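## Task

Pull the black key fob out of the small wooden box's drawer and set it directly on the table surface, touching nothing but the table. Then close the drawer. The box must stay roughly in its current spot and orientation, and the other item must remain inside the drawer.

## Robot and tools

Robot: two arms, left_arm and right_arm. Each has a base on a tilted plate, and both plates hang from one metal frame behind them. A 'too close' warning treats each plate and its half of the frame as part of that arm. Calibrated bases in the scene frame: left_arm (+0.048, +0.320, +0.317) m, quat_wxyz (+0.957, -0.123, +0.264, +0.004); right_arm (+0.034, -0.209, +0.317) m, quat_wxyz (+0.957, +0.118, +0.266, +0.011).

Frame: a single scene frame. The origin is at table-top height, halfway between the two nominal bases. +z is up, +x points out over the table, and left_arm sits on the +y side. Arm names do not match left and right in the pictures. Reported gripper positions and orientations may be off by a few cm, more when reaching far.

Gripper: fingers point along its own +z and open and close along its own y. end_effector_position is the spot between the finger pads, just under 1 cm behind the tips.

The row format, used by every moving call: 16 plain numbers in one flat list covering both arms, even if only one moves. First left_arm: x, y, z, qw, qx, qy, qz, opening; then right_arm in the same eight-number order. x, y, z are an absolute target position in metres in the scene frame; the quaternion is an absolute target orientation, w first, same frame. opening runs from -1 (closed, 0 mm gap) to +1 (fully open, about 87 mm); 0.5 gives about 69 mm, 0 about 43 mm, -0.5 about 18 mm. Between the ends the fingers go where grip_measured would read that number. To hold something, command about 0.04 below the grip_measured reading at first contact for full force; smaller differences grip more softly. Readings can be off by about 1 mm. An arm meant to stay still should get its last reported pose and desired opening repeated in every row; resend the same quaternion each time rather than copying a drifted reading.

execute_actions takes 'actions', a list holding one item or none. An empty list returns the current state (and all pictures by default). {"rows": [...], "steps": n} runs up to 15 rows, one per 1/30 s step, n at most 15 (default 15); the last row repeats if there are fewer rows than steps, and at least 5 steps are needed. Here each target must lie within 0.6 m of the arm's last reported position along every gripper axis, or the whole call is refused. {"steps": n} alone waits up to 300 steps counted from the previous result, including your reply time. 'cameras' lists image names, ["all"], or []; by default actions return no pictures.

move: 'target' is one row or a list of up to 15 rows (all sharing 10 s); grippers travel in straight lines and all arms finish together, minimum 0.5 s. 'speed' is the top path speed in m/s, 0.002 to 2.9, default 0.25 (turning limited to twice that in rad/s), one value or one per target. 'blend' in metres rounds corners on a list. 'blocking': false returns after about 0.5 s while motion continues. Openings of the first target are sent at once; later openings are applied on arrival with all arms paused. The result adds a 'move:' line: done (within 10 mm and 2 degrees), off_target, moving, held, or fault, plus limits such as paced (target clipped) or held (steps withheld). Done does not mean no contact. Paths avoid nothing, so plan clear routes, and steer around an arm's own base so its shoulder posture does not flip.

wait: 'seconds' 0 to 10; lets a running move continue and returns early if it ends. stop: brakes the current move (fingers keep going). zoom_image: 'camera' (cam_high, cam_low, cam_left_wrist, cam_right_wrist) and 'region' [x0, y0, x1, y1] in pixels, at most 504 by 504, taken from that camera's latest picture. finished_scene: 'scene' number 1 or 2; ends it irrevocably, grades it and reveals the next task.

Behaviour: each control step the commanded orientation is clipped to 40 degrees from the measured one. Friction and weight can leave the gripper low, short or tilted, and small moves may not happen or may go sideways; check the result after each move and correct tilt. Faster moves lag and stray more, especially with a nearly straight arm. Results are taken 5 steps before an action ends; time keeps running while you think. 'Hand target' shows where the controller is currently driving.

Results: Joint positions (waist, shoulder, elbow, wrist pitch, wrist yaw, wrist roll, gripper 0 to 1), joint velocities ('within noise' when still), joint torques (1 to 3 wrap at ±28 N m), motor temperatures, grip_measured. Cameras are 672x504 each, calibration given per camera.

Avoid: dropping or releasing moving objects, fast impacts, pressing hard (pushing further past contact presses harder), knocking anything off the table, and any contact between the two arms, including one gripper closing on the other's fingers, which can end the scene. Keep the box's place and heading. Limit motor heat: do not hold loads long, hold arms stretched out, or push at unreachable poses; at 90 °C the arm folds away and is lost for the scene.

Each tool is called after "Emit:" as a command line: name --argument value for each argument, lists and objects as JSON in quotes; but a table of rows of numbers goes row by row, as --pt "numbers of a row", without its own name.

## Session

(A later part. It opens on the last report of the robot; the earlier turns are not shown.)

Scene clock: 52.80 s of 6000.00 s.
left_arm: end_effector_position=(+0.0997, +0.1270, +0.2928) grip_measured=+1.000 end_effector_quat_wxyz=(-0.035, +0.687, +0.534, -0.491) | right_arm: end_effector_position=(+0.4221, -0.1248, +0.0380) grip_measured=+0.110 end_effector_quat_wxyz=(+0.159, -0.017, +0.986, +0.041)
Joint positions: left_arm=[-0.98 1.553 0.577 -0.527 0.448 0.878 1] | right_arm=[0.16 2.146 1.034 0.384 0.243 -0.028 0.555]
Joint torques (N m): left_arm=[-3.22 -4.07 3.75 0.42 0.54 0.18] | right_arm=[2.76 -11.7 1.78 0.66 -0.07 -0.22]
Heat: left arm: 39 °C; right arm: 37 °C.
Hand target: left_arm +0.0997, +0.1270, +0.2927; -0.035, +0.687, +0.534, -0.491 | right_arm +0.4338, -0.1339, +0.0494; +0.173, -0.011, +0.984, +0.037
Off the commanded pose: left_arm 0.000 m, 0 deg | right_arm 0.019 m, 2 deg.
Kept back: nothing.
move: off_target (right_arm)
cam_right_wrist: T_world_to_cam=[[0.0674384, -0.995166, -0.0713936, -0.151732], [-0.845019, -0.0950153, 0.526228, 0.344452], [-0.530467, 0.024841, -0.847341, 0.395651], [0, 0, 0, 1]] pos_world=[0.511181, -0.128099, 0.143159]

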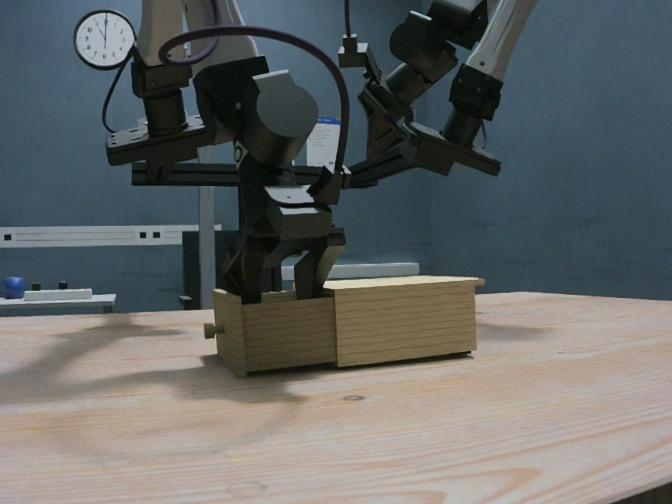

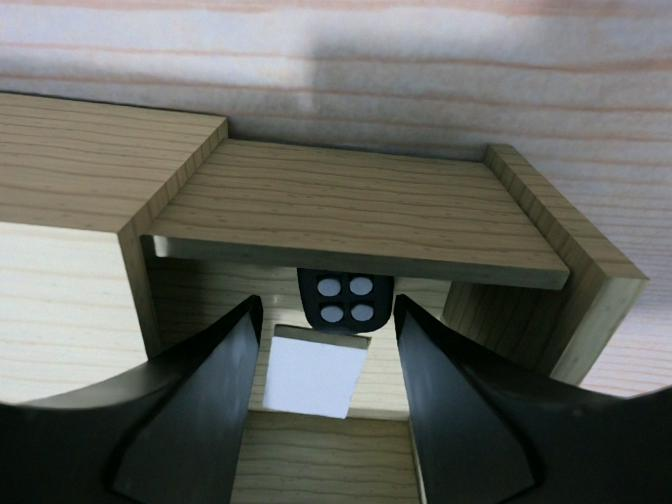

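Emit:
move --pt "0.0997 0.1270 0.2928 -0.035 0.687 0.534 -0.491 1.0 0.437 -0.135 0.058 0.1729 -0.0111 0.9842 0.0374 0.11" --pt "0.0997 0.1270 0.2928 -0.035 0.687 0.534 -0.491 1.0 0.437 -0.142 0.057 0.1729 -0.0111 0.9842 0.0374 0.11" --speed 0.06 --cameras '["cam_low", "cam_right_wrist"]'

Emit:
zoom_image --camera "cam_right_wrist" --region '[140, 200, 560, 504]'

Scene clock: 54.00 s of 6000.00 s.
left_arm: end_effector_position=(+0.0997, +0.1270, +0.2928) grip_measured=+1.000 end_effector_quat_wxyz=(-0.035, +0.687, +0.534, -0.491) | right_arm: end_effector_position=(+0.4257, -0.1289, +0.0459) grip_measured=+0.110 end_effector_quat_wxyz=(+0.159, -0.016, +0.986, +0.046)
Joint positions: left_arm=[-0.98 1.553 0.577 -0.527 0.448 0.878 1] | right_arm=[0.151 2.113 1.029 0.359 0.227 -0.03 0.555]
Joint torques (N m): left_arm=[-3.19 -4.05 3.81 0.43 0.53 0.18] | right_arm=[2.19 -11.62 1.81 0.69 0.02 -0.33]
Heat: left arm: 39 °C; right arm: 37 °C.
Hand target: left_arm +0.0997, +0.1270, +0.2927; -0.035, +0.687, +0.534, -0.491 | right_arm +0.4368, -0.1417, +0.0564; +0.173, -0.011, +0.984, +0.037
Off the commanded pose: left_arm 0.000 m, 0 deg | right_arm 0.021 m, 2 deg.
Kept back: nothing.
move: off_target (right_arm)
cam_right_wrist: T_world_to_cam=[[0.0657804, -0.994528, -0.0811555, -0.154239], [-0.84566, -0.098735, 0.524509, 0.342929], [-0.529652, 0.0341275, -0.847528, 0.405245], [0, 0, 0, 1]] pos_world=[0.514786, -0.133366, 0.151069]

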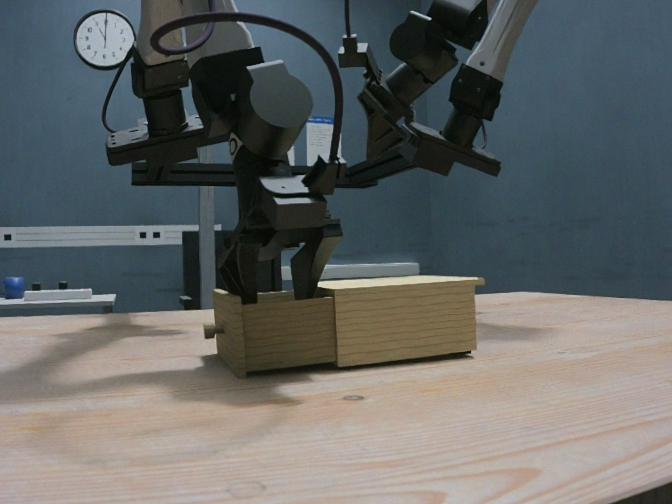

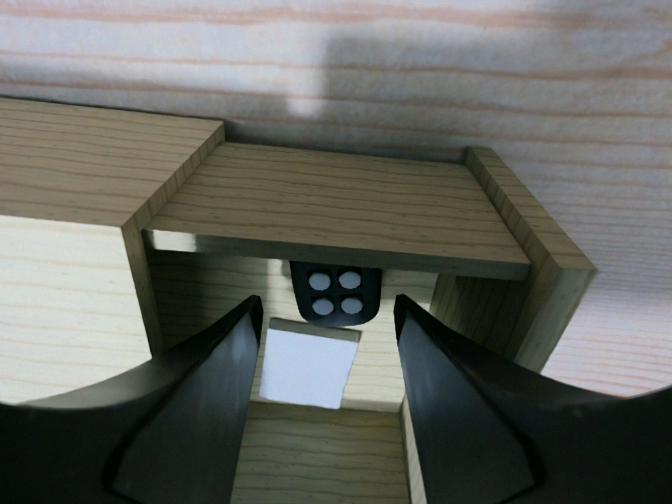

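Scaled by 1.200 (camera's finer frame: 960x720).

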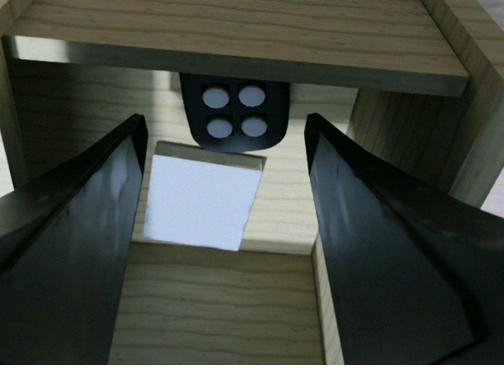

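Emit:
move --pt "0.0997 0.1270 0.2928 -0.035 0.687 0.534 -0.491 1.0 0.435 -0.141 0.040 0.1729 -0.0111 0.9842 0.0374 0.11" --pt "0.0997 0.1270 0.2928 -0.035 0.687 0.534 -0.491 1.0 0.435 -0.140 0.025 0.1729 -0.0111 0.9842 0.0374 0.11" --speed 0.06 --cameras '["cam_low", "cam_right_wrist"]'

Emit:
zoom_image --camera "cam_right_wrist" --region '[140, 200, 560, 504]'

Scene clock: 55.40 s of 6000.00 s.
left_arm: end_effector_position=(+0.0997, +0.1270, +0.2928) grip_measured=+1.000 end_effector_quat_wxyz=(-0.035, +0.687, +0.534, -0.491) | right_arm: end_effector_position=(+0.4314, -0.1234, +0.0374) grip_measured=+0.109 end_effector_quat_wxyz=(+0.168, -0.016, +0.984, +0.059)
Joint positions: left_arm=[-0.98 1.553 0.577 -0.527 0.448 0.878 1] | right_arm=[0.145 2.15 1.053 0.391 0.196 -0.034 0.555]
Joint torques (N m): left_arm=[-3.21 -4.08 3.77 0.44 0.54 0.18] | right_arm=[1.02 -5.91 3.9 1.08 0.09 -0.41]
Heat: left arm: 39 °C; right arm: 37 °C.
Hand target: left_arm +0.0997, +0.1270, +0.2927; -0.035, +0.687, +0.534, -0.491 | right_arm +0.4341, -0.1401, +0.0260; +0.172, -0.011, +0.984, +0.037
Off the commanded pose: left_arm 0.000 m, 0 deg | right_arm 0.021 m, 3 deg.
Kept back: nothing.
move: off_target (right_arm)
cam_right_wrist: T_world_to_cam=[[0.0704819, -0.991847, -0.106171, -0.150605], [-0.854297, -0.114969, 0.506912, 0.35505], [-0.514985, 0.0549737, -0.855435, 0.397476], [0, 0, 0, 1]] pos_world=[0.518627, -0.130408, 0.144046]

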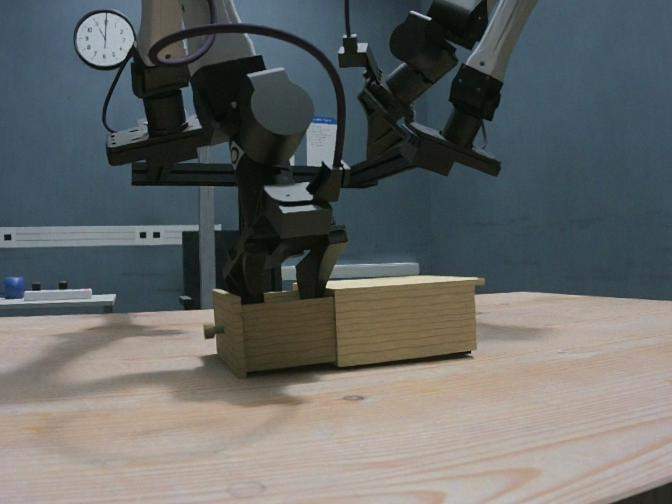

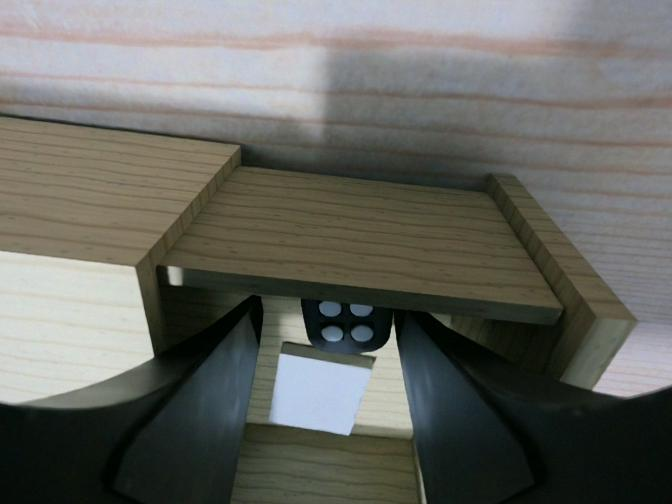

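Scaled by 1.200 (camera's finer frame: 960x720).

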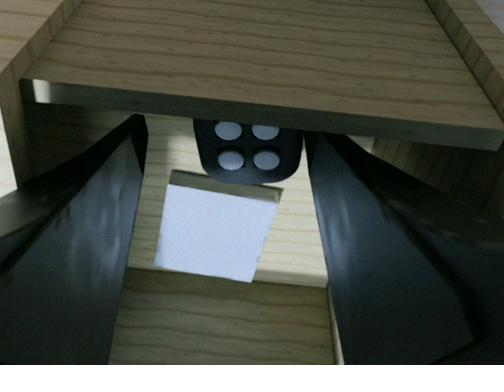

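Emit:
zoom_image --camera "cam_low" --region '[180, 250, 520, 400]'

Scaled by 1.482 (camera's finer frame: 960x720).

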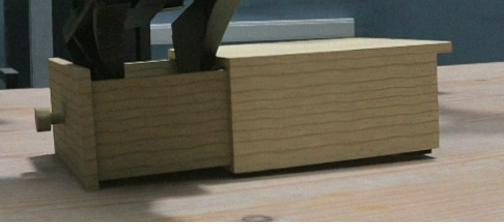

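Emit:
move --target '[0.0997, 0.1270, 0.2928, -0.035, 0.687, 0.534, -0.491, 1.0, 0.412, -0.134, 0.064, 0.1907, 0.0343, 0.981, -0.0067, 0.11]' --speed 0.1 --cameras '["cam_low", "cam_right_wrist"]'

Emit:
zoom_image --camera "cam_low" --region '[190, 180, 370, 390]'

Scene clock: 64.03 s of 6000.00 s.
left_arm: end_effector_position=(+0.0997, +0.1270, +0.2928) grip_measured=+1.000 end_effector_quat_wxyz=(-0.035, +0.687, +0.534, -0.491) | right_arm: end_effector_position=(+0.3943, -0.1338, +0.0496) grip_measured=+0.110 end_effector_quat_wxyz=(+0.162, +0.021, +0.987, -0.004)
Joint positions: left_arm=[-0.98 1.553 0.577 -0.527 0.448 0.878 1] | right_arm=[0.196 2.096 0.897 0.47 0.372 0.057 0.555]
Joint torques (N m): left_arm=[-3.18 -4.08 3.75 0.42 0.53 0.19] | right_arm=[5.04 -10.81 1.43 0.92 0.22 -0.05]
Heat: left arm: 39 °C; right arm: 37 °C.
Hand target: left_arm +0.0997, +0.1270, +0.2927; -0.035, +0.687, +0.534, -0.491 | right_arm +0.4118, -0.1339, +0.0636; +0.190, +0.035, +0.981, -0.006
Off the commanded pose: left_arm 0.000 m, 0 deg | right_arm 0.023 m, 4 deg.
Kept back: nothing.
move: off_target (right_arm)
cam_right_wrist: T_world_to_cam=[[-0.0233009, -0.999709, 0.00620383, -0.126665], [-0.850732, 0.0230871, 0.525092, 0.332134], [-0.525082, 0.00695729, -0.851023, 0.386645], [0, 0, 0, 1]] pos_world=[0.482627, -0.136986, 0.155429]

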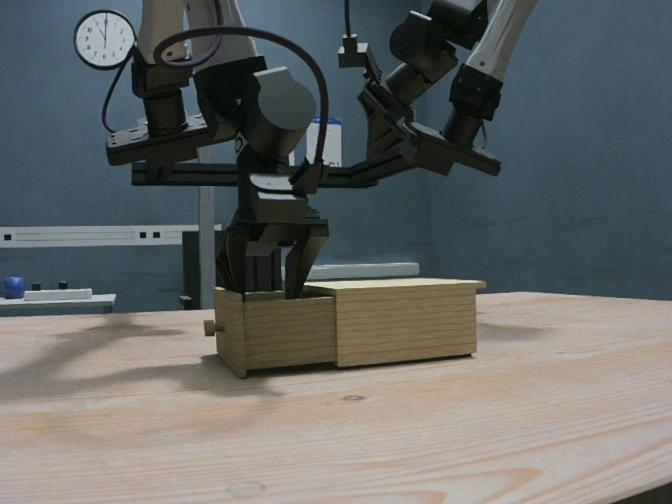

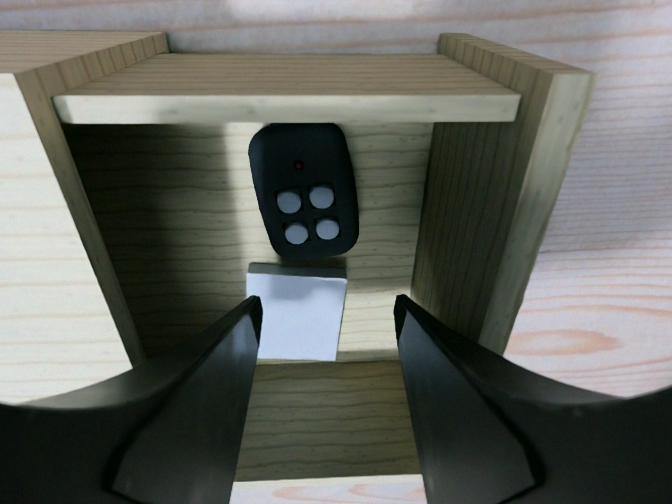

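Scaled by 2.400 (camera's finer frame: 960x720).

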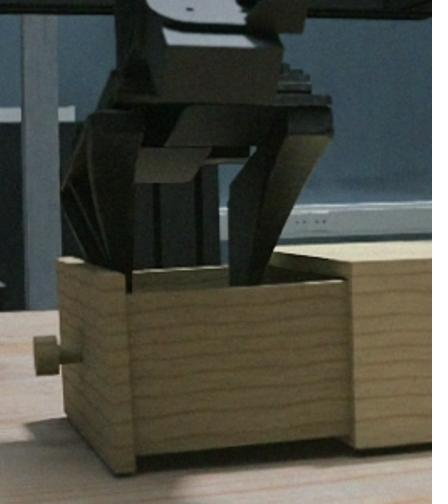

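Emit:
move --pt "0.0997 0.1270 0.2928 -0.035 0.687 0.534 -0.491 1.0 0.412 -0.134 0.064 0.1907 0.0343 0.981 -0.0067 0.18" --pt "0.0997 0.1270 0.2928 -0.035 0.687 0.534 -0.491 1.0 0.412 -0.134 0.064 0.1907 0.0343 0.981 -0.0067 0.25" --pt "0.0997 0.1270 0.2928 -0.035 0.687 0.534 -0.491 1.0 0.412 -0.134 0.064 0.1907 0.0343 0.981 -0.0067 0.32" --pt "0.0997 0.1270 0.2928 -0.035 0.687 0.534 -0.491 1.0 0.412 -0.134 0.064 0.1907 0.0343 0.981 -0.0067 0.39" --pt "0.0997 0.1270 0.2928 -0.035 0.687 0.534 -0.491 1.0 0.412 -0.134 0.064 0.1907 0.0343 0.981 -0.0067 0.46" --pt "0.0997 0.1270 0.2928 -0.035 0.687 0.534 -0.491 1.0 0.412 -0.134 0.064 0.1907 0.0343 0.981 -0.0067 0.53" --speed 0.1 --cameras '["cam_low", "cam_right_wrist"]'

Emit:
zoom_image --camera "cam_low" --region '[180, 250, 520, 400]'

Scene clock: 71.47 s of 6000.00 s.
left_arm: end_effector_position=(+0.0997, +0.1270, +0.2928) grip_measured=+1.000 end_effector_quat_wxyz=(-0.035, +0.687, +0.534, -0.491) | right_arm: end_effector_position=(+0.3958, -0.1329, +0.0525) grip_measured=+0.527 end_effector_quat_wxyz=(+0.166, +0.024, +0.986, -0.005)
Joint positions: left_arm=[-0.98 1.553 0.577 -0.527 0.448 0.878 1] | right_arm=[0.202 2.087 0.893 0.471 0.38 0.063 0.764]
Joint torques (N m): left_arm=[-3.22 -4.11 3.77 0.44 0.53 0.18] | right_arm=[4.42 -10.36 1.8 0.95 0.14 -0.09]
Heat: left arm: 39 °C; right arm: 38 °C.
Hand target: left_arm +0.0997, +0.1270, +0.2927; -0.035, +0.687, +0.534, -0.491 | right_arm +0.4118, -0.1340, +0.0638; +0.190, +0.034, +0.981, -0.007
Off the commanded pose: left_arm 0.000 m, 0 deg | right_arm 0.020 m, 3 deg.
Kept back: nothing.
move: off_target (right_arm); target 2's new opening was sent with right_arm's hand 0.022 m and 4 deg from that target; target 3's new opening was sent with right_arm's hand 0.022 m and 3 deg from that target; target 4's new opening was sent with right_arm's hand 0.022 m and 3 deg from that target; target 5's new opening was sent with right_arm's hand 0.021 m and 3 deg from that target; target 6's new opening was sent with right_arm's hand 0.020 m and 3 deg from that target
cam_right_wrist: T_world_to_cam=[[-0.0289852, -0.999548, 0.00792345, -0.123556], [-0.854213, 0.0288858, 0.51912, 0.334423], [-0.519115, 0.00827851, -0.854664, 0.387905], [0, 0, 0, 1]] pos_world=[0.483455, -0.136372, 0.158902]

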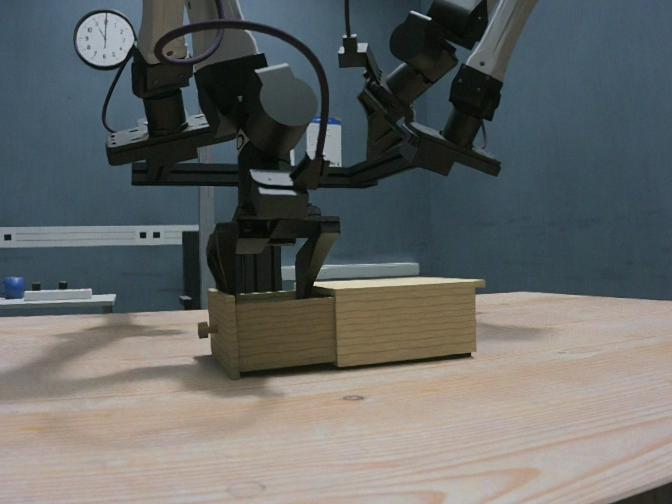

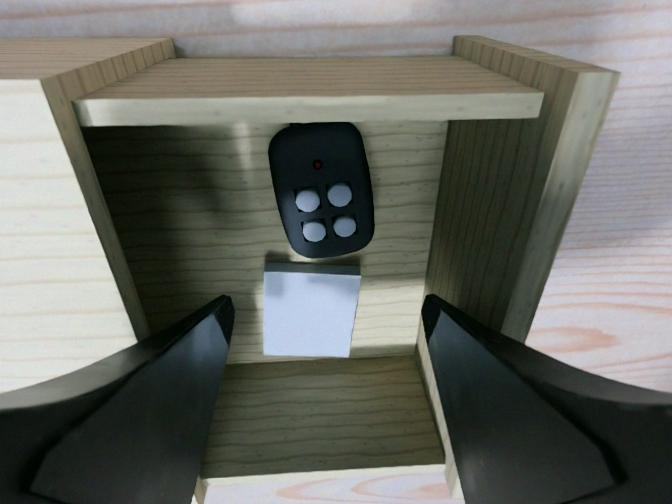

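Scaled by 1.482 (camera's finer frame: 960x720).

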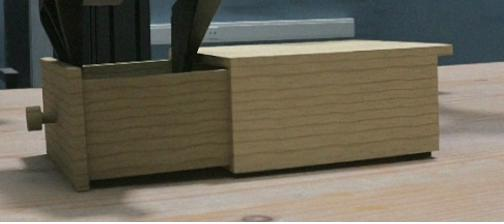

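Emit:
move --pt "0.0997 0.1270 0.2928 -0.035 0.687 0.534 -0.491 1.0 0.412 -0.134 0.064 0.1907 0.0343 0.981 -0.0067 0.62" --pt "0.0997 0.1270 0.2928 -0.035 0.687 0.534 -0.491 1.0 0.412 -0.134 0.064 0.1907 0.0343 0.981 -0.0067 0.72" --pt "0.0997 0.1270 0.2928 -0.035 0.687 0.534 -0.491 1.0 0.412 -0.134 0.064 0.1907 0.0343 0.981 -0.0067 0.82" --pt "0.0997 0.1270 0.2928 -0.035 0.687 0.534 -0.491 1.0 0.412 -0.134 0.064 0.1907 0.0343 0.981 -0.0067 0.92" --speed 0.1 --cameras '["cam_low", "cam_right_wrist", "cam_high"]'

Emit:
zoom_image --camera "cam_low" --region '[180, 250, 520, 400]'

Scene clock: 76.20 s of 6000.00 s.
left_arm: end_effector_position=(+0.0997, +0.1270, +0.2928) grip_measured=+1.000 end_effector_quat_wxyz=(-0.035, +0.687, +0.534, -0.491) | right_arm: end_effector_position=(+0.3964, -0.1379, +0.0551) grip_measured=+0.828 end_effector_quat_wxyz=(+0.165, +0.021, +0.986, -0.017)
Joint positions: left_arm=[-0.98 1.553 0.577 -0.527 0.448 0.878 1] | right_arm=[0.202 2.076 0.892 0.461 0.401 0.054 0.914]
Joint torques (N m): left_arm=[-3.22 -4.07 3.78 0.43 0.53 0.19] | right_arm=[4.41 -9.54 1.96 1.01 -0.07 0]
Heat: left arm: 39 °C; right arm: 39 °C.
Hand target: left_arm +0.0997, +0.1270, +0.2927; -0.035, +0.687, +0.534, -0.491 | right_arm +0.4118, -0.1341, +0.0641; +0.190, +0.034, +0.981, -0.007
Off the commanded pose: left_arm 0.000 m, 0 deg | right_arm 0.018 m, 4 deg.
Kept back: nothing.
move: off_target (right_arm); target 2's new opening was sent with right_arm's hand 0.019 m and 3 deg from that target; target 3's new opening was sent with right_arm's hand 0.019 m and 3 deg from that target; target 4's new opening was sent with right_arm's hand 0.018 m and 3 deg from that target
cam_right_wrist: T_world_to_cam=[[-0.0269059, -0.999147, 0.0313327, -0.130559], [-0.8538, 0.0392712, 0.519118, 0.334989], [-0.519906, -0.0127845, -0.854128, 0.387856], [0, 0, 0, 1]] pos_world=[0.484149, -0.138645, 0.16147]
Images, in order (width x height): cam_high 672x504, cam_low 672x504, cam_right_wrist 672x504.

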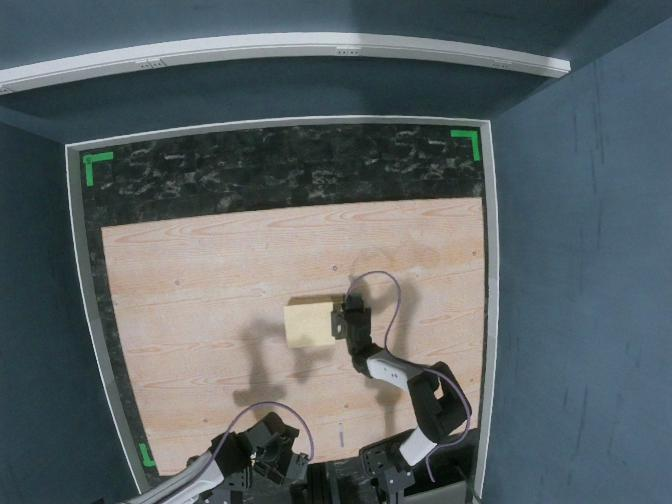

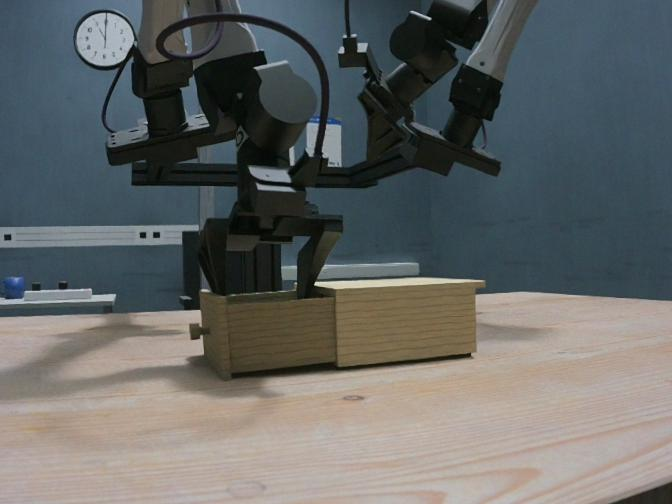

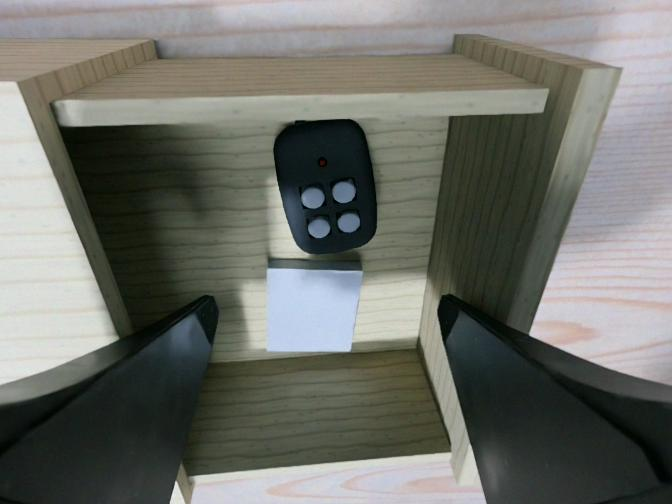

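Scaled by 1.482 (camera's finer frame: 960x720).

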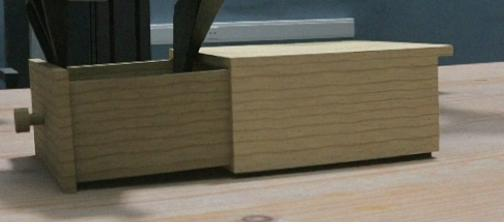

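Emit:
move --pt "0.0997 0.1270 0.2928 -0.035 0.687 0.534 -0.491 1.0 0.412 -0.135 0.066 0.1907 0.0343 0.981 -0.0067 0.05" --pt "0.0997 0.1270 0.2928 -0.035 0.687 0.534 -0.491 1.0 0.436 -0.1365 0.060 0.1739 -0.0217 0.9842 -0.0228 0.05" --speed 0.1 --cameras '["cam_low", "cam_right_wrist"]'

Emit:
zoom_image --camera "cam_low" --region '[180, 180, 360, 390]'

Scene clock: 80.03 s of 6000.00 s.
left_arm: end_effector_position=(+0.0997, +0.1270, +0.2928) grip_measured=+1.000 end_effector_quat_wxyz=(-0.035, +0.687, +0.534, -0.491) | right_arm: end_effector_position=(+0.4351, -0.1381, +0.0625) grip_measured=+0.050 end_effector_quat_wxyz=(+0.175, -0.016, +0.984, -0.022)
Joint positions: left_arm=[-0.98 1.553 0.577 -0.527 0.448 0.878 1] | right_arm=[0.202 2.076 1.026 0.35 0.399 -0.03 0.525]
Joint torques (N m): left_arm=[-3.22 -4.07 3.74 0.43 0.54 0.17] | right_arm=[4.4 -7.35 4.15 0.78 0.05 -0.19]
Heat: left arm: 39 °C; right arm: 39 °C.
Hand target: left_arm +0.0997, +0.1270, +0.2927; -0.035, +0.687, +0.534, -0.491 | right_arm +0.4358, -0.1365, +0.0600; +0.174, -0.022, +0.984, -0.023
Off the commanded pose: left_arm 0.000 m, 0 deg | right_arm 0.003 m, 1 deg.
Kept back: nothing.
move: done
cam_right_wrist: T_world_to_cam=[[0.0445863, -0.997521, 0.0544369, -0.162332], [-0.86443, -0.011208, 0.502628, 0.362886], [-0.500772, -0.0694672, -0.862787, 0.398748], [0, 0, 0, 1]] pos_world=[0.520609, -0.130162, 0.170475]

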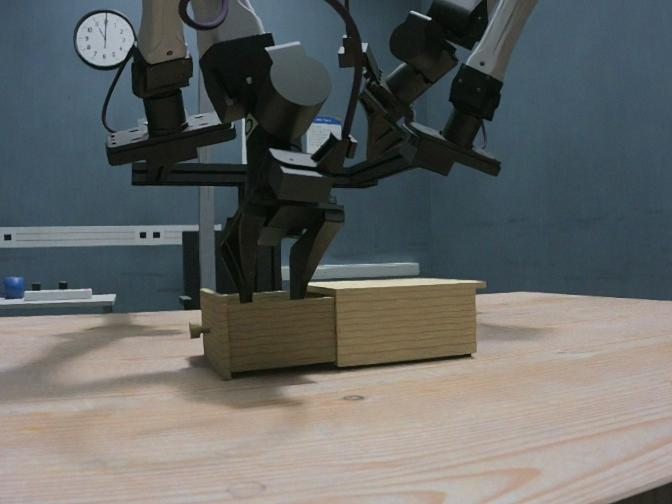

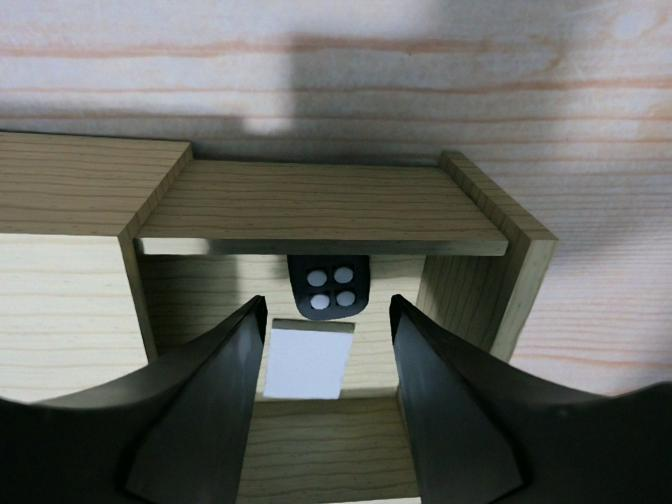

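Scaled by 2.400 (camera's finer frame: 960x720).

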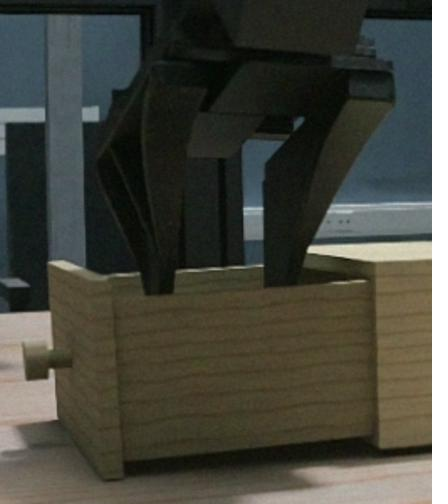

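Emit:
move --target '[0.0997,0.1270,0.2928,-0.035,0.687,0.534,-0.491,1.0,0.431,-0.1395,0.025,0.1739,-0.0217,0.9842,-0.0228,0.05]' --speed 0.06 --cameras '["cam_high","cam_low","cam_right_wrist"]'

Scene clock: 82.10 s of 6000.00 s.
left_arm: end_effector_position=(+0.0997, +0.1270, +0.2928) grip_measured=+1.000 end_effector_quat_wxyz=(-0.035, +0.687, +0.534, -0.491) | right_arm: end_effector_position=(+0.4245, -0.1379, +0.0299) grip_measured=+0.050 end_effector_quat_wxyz=(+0.165, -0.025, +0.986, -0.024)
Joint positions: left_arm=[-0.98 1.553 0.577 -0.527 0.448 0.878 1] | right_arm=[0.179 2.19 1.057 0.415 0.384 -0.055 0.525]
Joint torques (N m): left_arm=[-3.17 -4.08 3.81 0.43 0.53 0.18] | right_arm=[3.25 -6.9 3.81 0.95 -0.07 -0.22]
Heat: left arm: 39 °C; right arm: 39 °C.
Hand target: left_arm +0.0997, +0.1270, +0.2927; -0.035, +0.687, +0.534, -0.491 | right_arm +0.4310, -0.1396, +0.0254; +0.174, -0.022, +0.984, -0.023
Off the commanded pose: left_arm 0.000 m, 0 deg | right_arm 0.008 m, 1 deg.
Kept back: nothing.
move: done
cam_right_wrist: T_world_to_cam=[[0.061283, -0.996276, 0.0606564, -0.166987], [-0.853071, -0.0207308, 0.521383, 0.363268], [-0.518184, -0.0836961, -0.851164, 0.370336], [0, 0, 0, 1]] pos_world=[0.512029, -0.127838, 0.135944]

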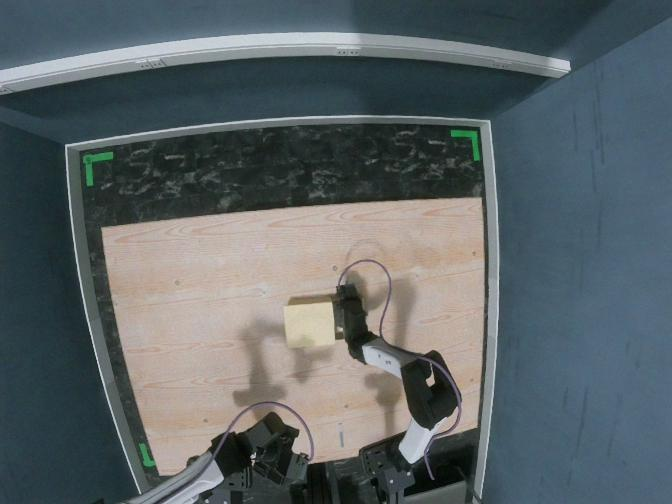

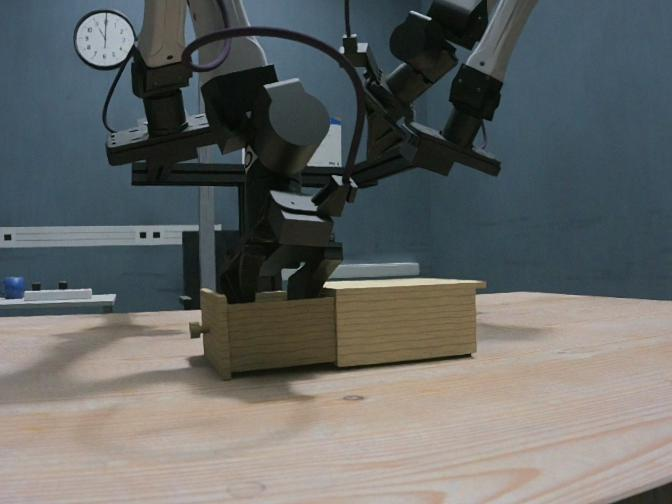

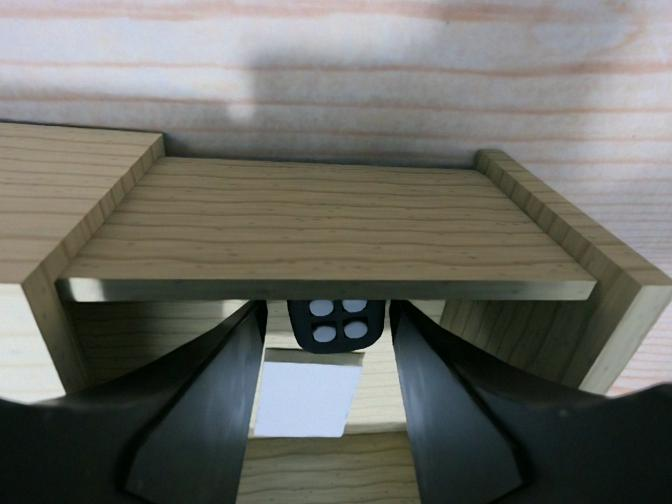

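Emit:
execute_actions --actions '[{"rows":[[0.0997,0.1270,0.2928,-0.035,0.687,0.534,-0.491,1.0,0.431,-0.1405,0.025,0.1739,-0.0217,0.9842,-0.0228,0.02],[0.0997,0.1270,0.2928,-0.035,0.687,0.534,-0.491,1.0,0.431,-0.1405,0.025,0.1739,-0.0217,0.9842,-0.0228,-0.01],[0.0997,0.1270,0.2928,-0.035,0.687,0.534,-0.491,1.0,0.431,-0.1405,0.025,0.1739,-0.0217,0.9842,-0.0228,-0.04],[0.0997,0.1270,0.2928,-0.035,0.687,0.534,-0.491,1.0,0.431,-0.1405,0.025,0.1739,-0.0217,0.9842,-0.0228,-0.07],[0.0997,0.1270,0.2928,-0.035,0.687,0.534,-0.491,1.0,0.431,-0.1405,0.025,0.1739,-0.0217,0.9842,-0.0228,-0.09],[0.0997,0.1270,0.2928,-0.035,0.687,0.534,-0.491,1.0,0.431,-0.1405,0.025,0.1739,-0.0217,0.9842,-0.0228,-0.11],[0.0997,0.1270,0.2928,-0.035,0.687,0.534,-0.491,1.0,0.431,-0.1405,0.025,0.1739,-0.0217,0.9842,-0.0228,-0.13],[0.0997,0.1270,0.2928,-0.035,0.687,0.534,-0.491,1.0,0.431,-0.1405,0.025,0.1739,-0.0217,0.9842,-0.0228,-0.15],[0.0997,0.1270,0.2928,-0.035,0.687,0.534,-0.491,1.0,0.431,-0.1405,0.025,0.1739,-0.0217,0.9842,-0.0228,-0.17],[0.0997,0.1270,0.2928,-0.035,0.687,0.534,-0.491,1.0,0.431,-0.1405,0.025,0.1739,-0.0217,0.9842,-0.0228,-0.19],[0.0997,0.1270,0.2928,-0.035,0.687,0.534,-0.491,1.0,0.431,-0.1405,0.025,0.1739,-0.0217,0.9842,-0.0228,-0.21],[0.0997,0.1270,0.2928,-0.035,0.687,0.534,-0.491,1.0,0.431,-0.1405,0.025,0.1739,-0.0217,0.9842,-0.0228,-0.23],[0.0997,0.1270,0.2928,-0.035,0.687,0.534,-0.491,1.0,0.431,-0.1405,0.025,0.1739,-0.0217,0.9842,-0.0228,-0.25]],"steps":15}]' --cameras '["cam_right_wrist"]'

Emit:
execute_actions --actions '[{"steps":10}]' --cameras '["cam_right_wrist"]'

Scene clock: 83.20 s of 6000.00 s.
left_arm: end_effector_position=(+0.0997, +0.1270, +0.2928) grip_measured=+1.000 end_effector_quat_wxyz=(-0.035, +0.687, +0.534, -0.491) | right_arm: end_effector_position=(+0.4249, -0.1383, +0.0299) grip_measured=-0.175 end_effector_quat_wxyz=(+0.166, -0.026, +0.986, -0.024)
Joint positions: left_arm=[-0.98 1.553 0.577 -0.527 0.448 0.878 1] | right_arm=[0.178 2.19 1.057 0.417 0.382 -0.058 0.412]
Joint velocities: left_arm=[within noise] | right_arm=[-0.022 -0.012 0.007 -0.007 0.007 -0.066 -0.091]
Joint torques (N m): left_arm=[-3.22 -4.08 3.79 0.42 0.52 0.18] | right_arm=[2.99 -6.97 3.69 1.01 -0.1 -0.21]
Heat: left arm: 39 °C; right arm: 39 °C.
Steps of this call (1-23: nothing new was sent; 24-33: this action's first 10). Readings (end_effector_position of left_arm | right_arm):
24: (+0.0997, +0.1270, +0.2928) | (+0.4249, -0.1377, +0.0300)
25: (+0.0997, +0.1270, +0.2928) | (+0.4249, -0.1377, +0.0300)
27: (+0.0997, +0.1270, +0.2928) | (+0.4249, -0.1377, +0.0300)
31: (+0.0997, +0.1270, +0.2928) | (+0.4249, -0.1379, +0.0300)
33: the state above
cam_right_wrist: T_world_to_cam=[[0.0630278, -0.996165, 0.0606895, -0.168095], [-0.853804, -0.0223335, 0.520115, 0.363867], [-0.516765, -0.0845986, -0.851937, 0.369734], [0, 0, 0, 1]] pos_world=[0.512332, -0.128045, 0.135939]

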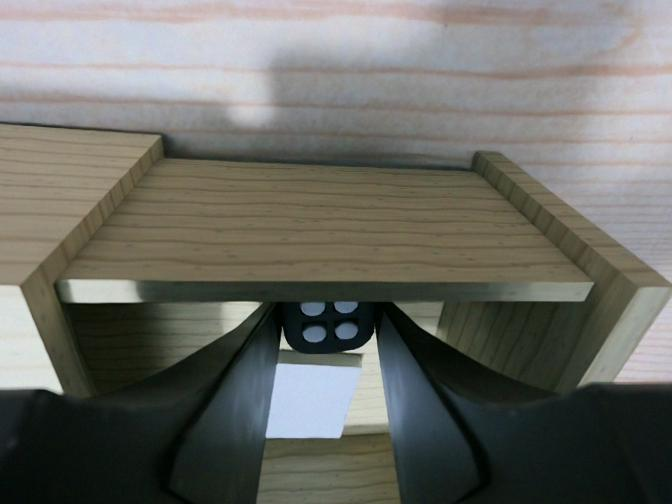

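Scene clock: 83.53 s of 6000.00 s.
left_arm: end_effector_position=(+0.0997, +0.1270, +0.2928) grip_measured=+1.000 end_effector_quat_wxyz=(-0.035, +0.687, +0.534, -0.491) | right_arm: end_effector_position=(+0.4249, -0.1383, +0.0299) grip_measured=-0.175 end_effector_quat_wxyz=(+0.166, -0.026, +0.986, -0.024)
Joint positions: left_arm=[-0.98 1.553 0.577 -0.527 0.448 0.878 1] | right_arm=[0.178 2.19 1.057 0.417 0.382 -0.058 0.412]
Joint torques (N m): left_arm=[-3.21 -4.07 3.79 0.42 0.53 0.17] | right_arm=[3 -6.86 3.77 1 -0.06 -0.18]
Heat: left arm: 39 °C; right arm: 39 °C.
Hand target: left_arm +0.0997, +0.1270, +0.2927; -0.035, +0.687, +0.534, -0.491 | right_arm +0.4309, -0.1405, +0.0253; +0.174, -0.022, +0.984, -0.023
Off the commanded pose: left_arm 0.000 m, 0 deg | right_arm 0.008 m, 1 deg.
Steps of this call (1-5: your previous action's last 5; 6-10: nothing new was sent). Readings (end_effector_position of left_arm | right_arm):
1: (+0.0997, +0.1270, +0.2928) | (+0.4249, -0.1383, +0.0299)
2: (+0.0997, +0.1270, +0.2928) | (+0.4249, -0.1383, +0.0299)
4: (+0.0997, +0.1270, +0.2928) | (+0.4249, -0.1383, +0.0299)
8: (+0.0997, +0.1270, +0.2928) | (+0.4249, -0.1383, +0.0299)
10: the state above
cam_right_wrist: T_world_to_cam=[[0.0630278, -0.996165, 0.0606895, -0.168095], [-0.853804, -0.0223335, 0.520115, 0.363867], [-0.516765, -0.0845986, -0.851937, 0.369734], [0, 0, 0, 1]] pos_world=[0.512332, -0.128045, 0.135939]

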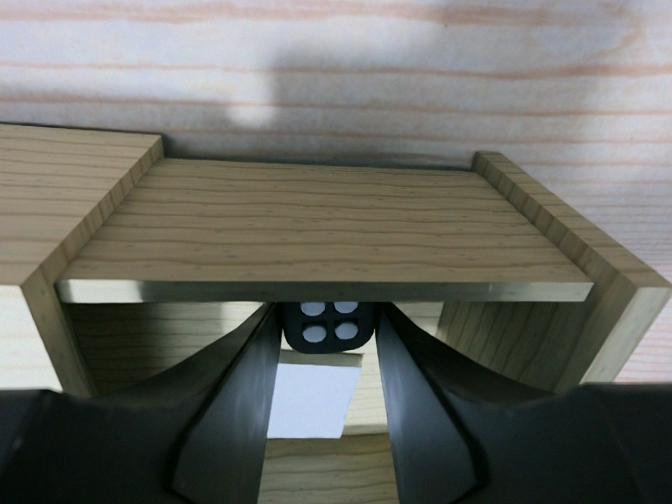

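Emit:
move --pt "0.0997 0.1270 0.2928 -0.035 0.687 0.534 -0.491 1.0 0.435 -0.1405 0.08 0.1739 -0.0217 0.9842 -0.0228 -0.25" --pt "0.0997 0.1270 0.2928 -0.035 0.687 0.534 -0.491 1.0 0.435 -0.1405 0.15 0.1739 -0.0217 0.9842 -0.0228 -0.25" --speed 0.1 --blend 0.02

Scene clock: 85.67 s of 6000.00 s.
left_arm: end_effector_position=(+0.0997, +0.1270, +0.2928) grip_measured=+1.000 end_effector_quat_wxyz=(-0.035, +0.687, +0.534, -0.491) | right_arm: end_effector_position=(+0.4276, -0.1411, +0.1366) grip_measured=-0.175 end_effector_quat_wxyz=(+0.158, -0.030, +0.987, -0.023)
Joint positions: left_arm=[-0.98 1.553 0.577 -0.527 0.448 0.878 1] | right_arm=[0.268 1.809 0.966 0.086 0.446 0.005 0.412]
Joint torques (N m): left_arm=[-3.19 -4.08 3.78 0.44 0.54 0.18] | right_arm=[5.14 -10.73 3.6 0.7 0.12 0.02]
Heat: left arm: 39 °C; right arm: 39 °C.
Hand target: left_arm +0.0997, +0.1270, +0.2927; -0.035, +0.687, +0.534, -0.491 | right_arm +0.4351, -0.1404, +0.1496; +0.174, -0.022, +0.984, -0.023
Off the commanded pose: left_arm 0.000 m, 0 deg | right_arm 0.015 m, 2 deg.
Kept back: nothing.
move: off_target (right_arm)
cam_right_wrist: T_world_to_cam=[[0.0723409, -0.995565, 0.060142, -0.181387], [-0.845375, -0.0292064, 0.533375, 0.30415], [-0.529253, -0.0894273, -0.843738, 0.465442], [0, 0, 0, 1]] pos_world=[0.516579, -0.130076, 0.241394]

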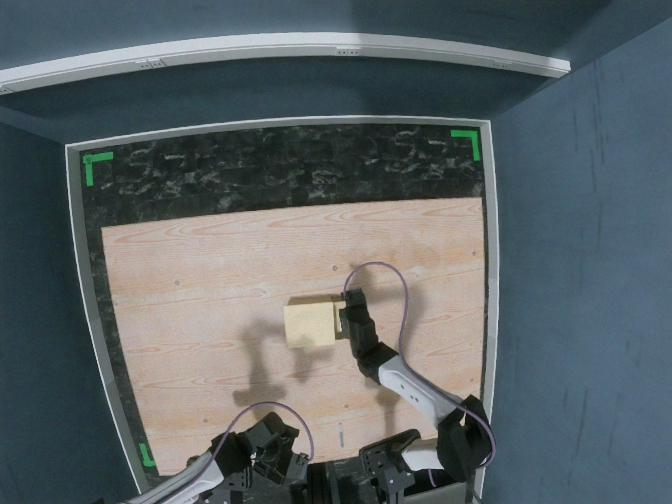

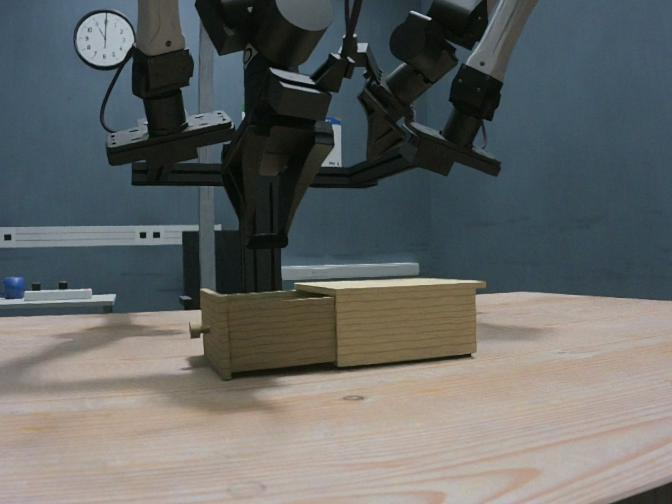

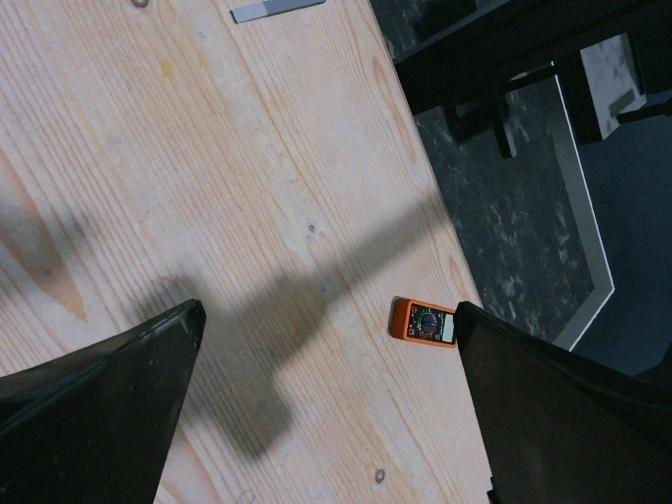

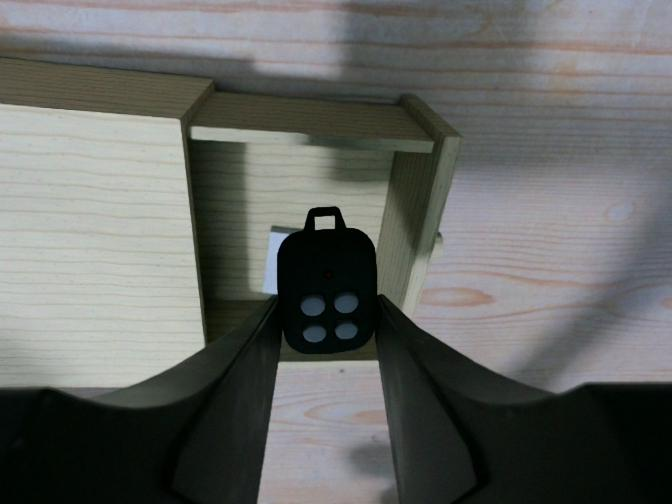

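Emit:
move --pt "0.0997 0.1270 0.2928 -0.035 0.687 0.534 -0.491 1.0 0.415 -0.335 0.14 0.1673 0.1495 0.9730 -0.0526 -0.25" --pt "0.0997 0.1270 0.2928 -0.035 0.687 0.534 -0.491 1.0 0.415 -0.345 0.028 0.1673 0.1495 0.9730 -0.0526 -0.25" --speed '[0.2,0.12]' --blend 0.03

Scene clock: 89.03 s of 6000.00 s.
left_arm: end_effector_position=(+0.0997, +0.1270, +0.2928) grip_measured=+1.000 end_effector_quat_wxyz=(-0.035, +0.687, +0.534, -0.491) | right_arm: end_effector_position=(+0.4093, -0.3406, +0.0315) grip_measured=-0.175 end_effector_quat_wxyz=(+0.157, +0.151, +0.975, -0.052)
Joint positions: left_arm=[-0.98 1.553 0.577 -0.527 0.448 0.878 1] | right_arm=[-0.333 2.044 1.007 0.384 0.099 -0.045 0.413]
Joint torques (N m): left_arm=[-3.25 -4.11 3.74 0.43 0.53 0.18] | right_arm=[-0.02 -7.21 3.78 1.01 -0.04 -0.25]
Heat: left arm: 39 °C; right arm: 39 °C.
Hand target: left_arm +0.0997, +0.1270, +0.2927; -0.035, +0.687, +0.534, -0.491 | right_arm +0.4148, -0.3450, +0.0283; +0.167, +0.150, +0.973, -0.053
Off the commanded pose: left_arm 0.000 m, 0 deg | right_arm 0.008 m, 1 deg.
Kept back: nothing.
move: done
cam_right_wrist: T_world_to_cam=[[-0.291095, -0.954894, 0.0586638, -0.209738], [-0.805333, 0.277679, 0.523768, 0.427408], [-0.516433, 0.105222, -0.849839, 0.410448], [0, 0, 0, 1]] pos_world=[0.495121, -0.362148, 0.137256]

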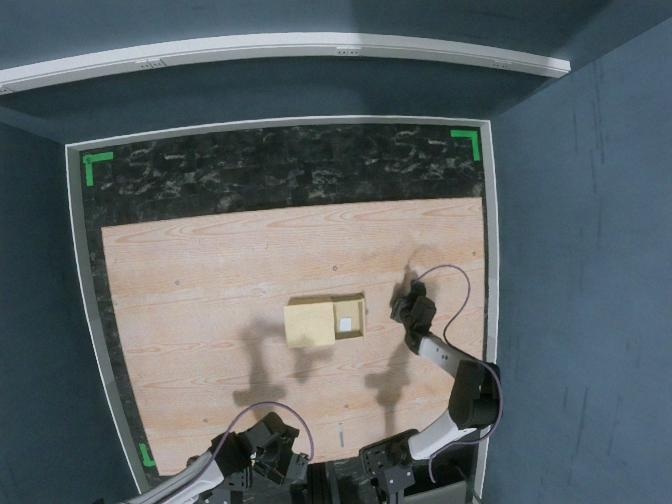

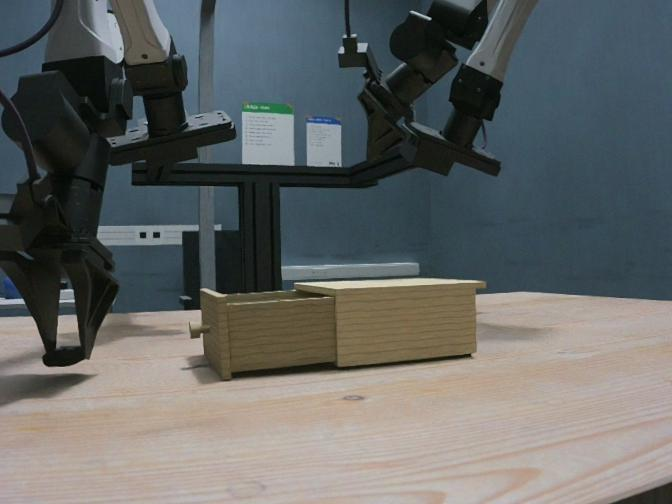

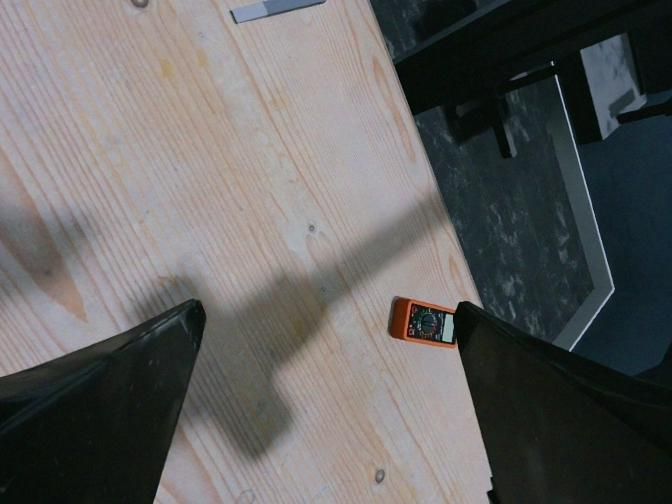

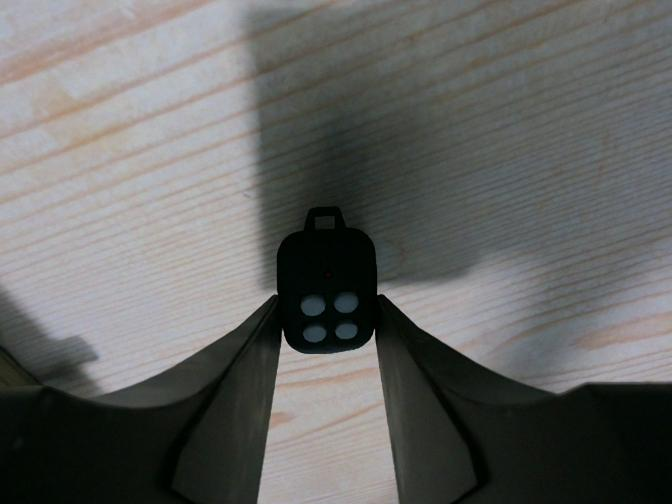

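Emit:
move --target '[0.0997,0.1270,0.2928,-0.035,0.687,0.534,-0.491,1.0,0.415,-0.345,0.007,0.1673,0.1495,0.9730,-0.0526,-0.25]' --speed 0.04 --cameras '["cam_low","cam_right_wrist"]'

Scene clock: 90.03 s of 6000.00 s.
left_arm: end_effector_position=(+0.0997, +0.1270, +0.2928) grip_measured=+1.000 end_effector_quat_wxyz=(-0.035, +0.687, +0.534, -0.491) | right_arm: end_effector_position=(+0.4090, -0.3395, +0.0173) grip_measured=-0.175 end_effector_quat_wxyz=(+0.155, +0.150, +0.975, -0.051)
Joint positions: left_arm=[-0.98 1.553 0.577 -0.527 0.448 0.878 1] | right_arm=[-0.333 2.099 1.037 0.406 0.097 -0.046 0.413]
Joint torques (N m): left_arm=[-3.22 -4.05 3.77 0.43 0.53 0.19] | right_arm=[-0.18 -5.42 4.96 1.16 -0.11 -0.22]
Heat: left arm: 39 °C; right arm: 39 °C.
Hand target: left_arm +0.0997, +0.1270, +0.2927; -0.035, +0.687, +0.534, -0.491 | right_arm +0.4145, -0.3449, +0.0078; +0.167, +0.149, +0.973, -0.053
Off the commanded pose: left_arm 0.000 m, 0 deg | right_arm 0.013 m, 1 deg.
Kept back: nothing.
move: off_target (right_arm)
cam_right_wrist: T_world_to_cam=[[-0.28889, -0.955604, 0.0579865, -0.209044], [-0.804115, 0.275072, 0.527005, 0.43295], [-0.519558, 0.105619, -0.847882, 0.399484], [0, 0, 0, 1]] pos_world=[0.495306, -0.361049, 0.12267]

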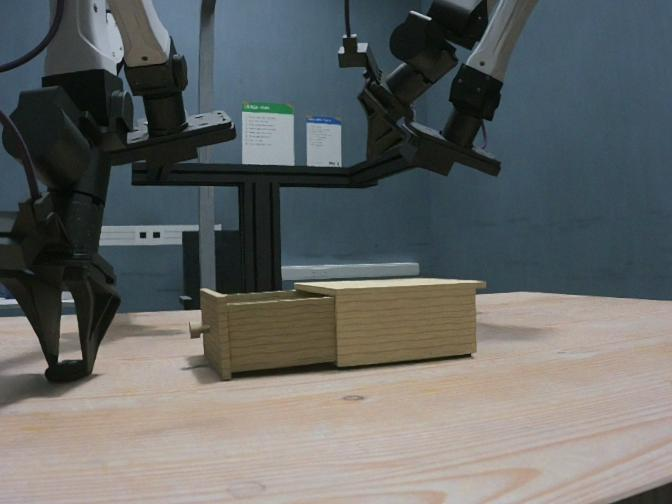

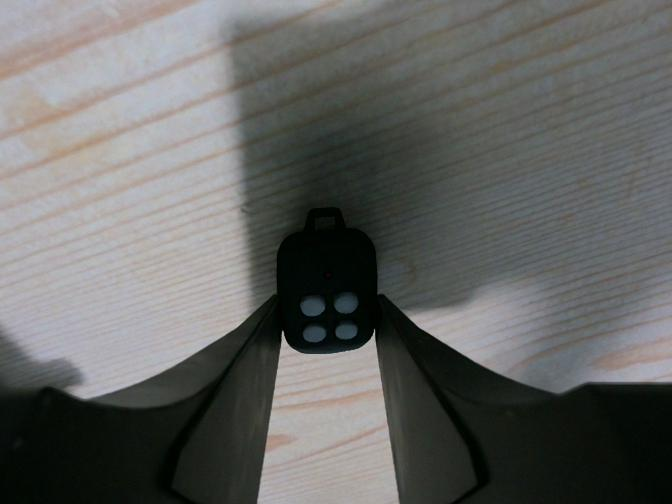

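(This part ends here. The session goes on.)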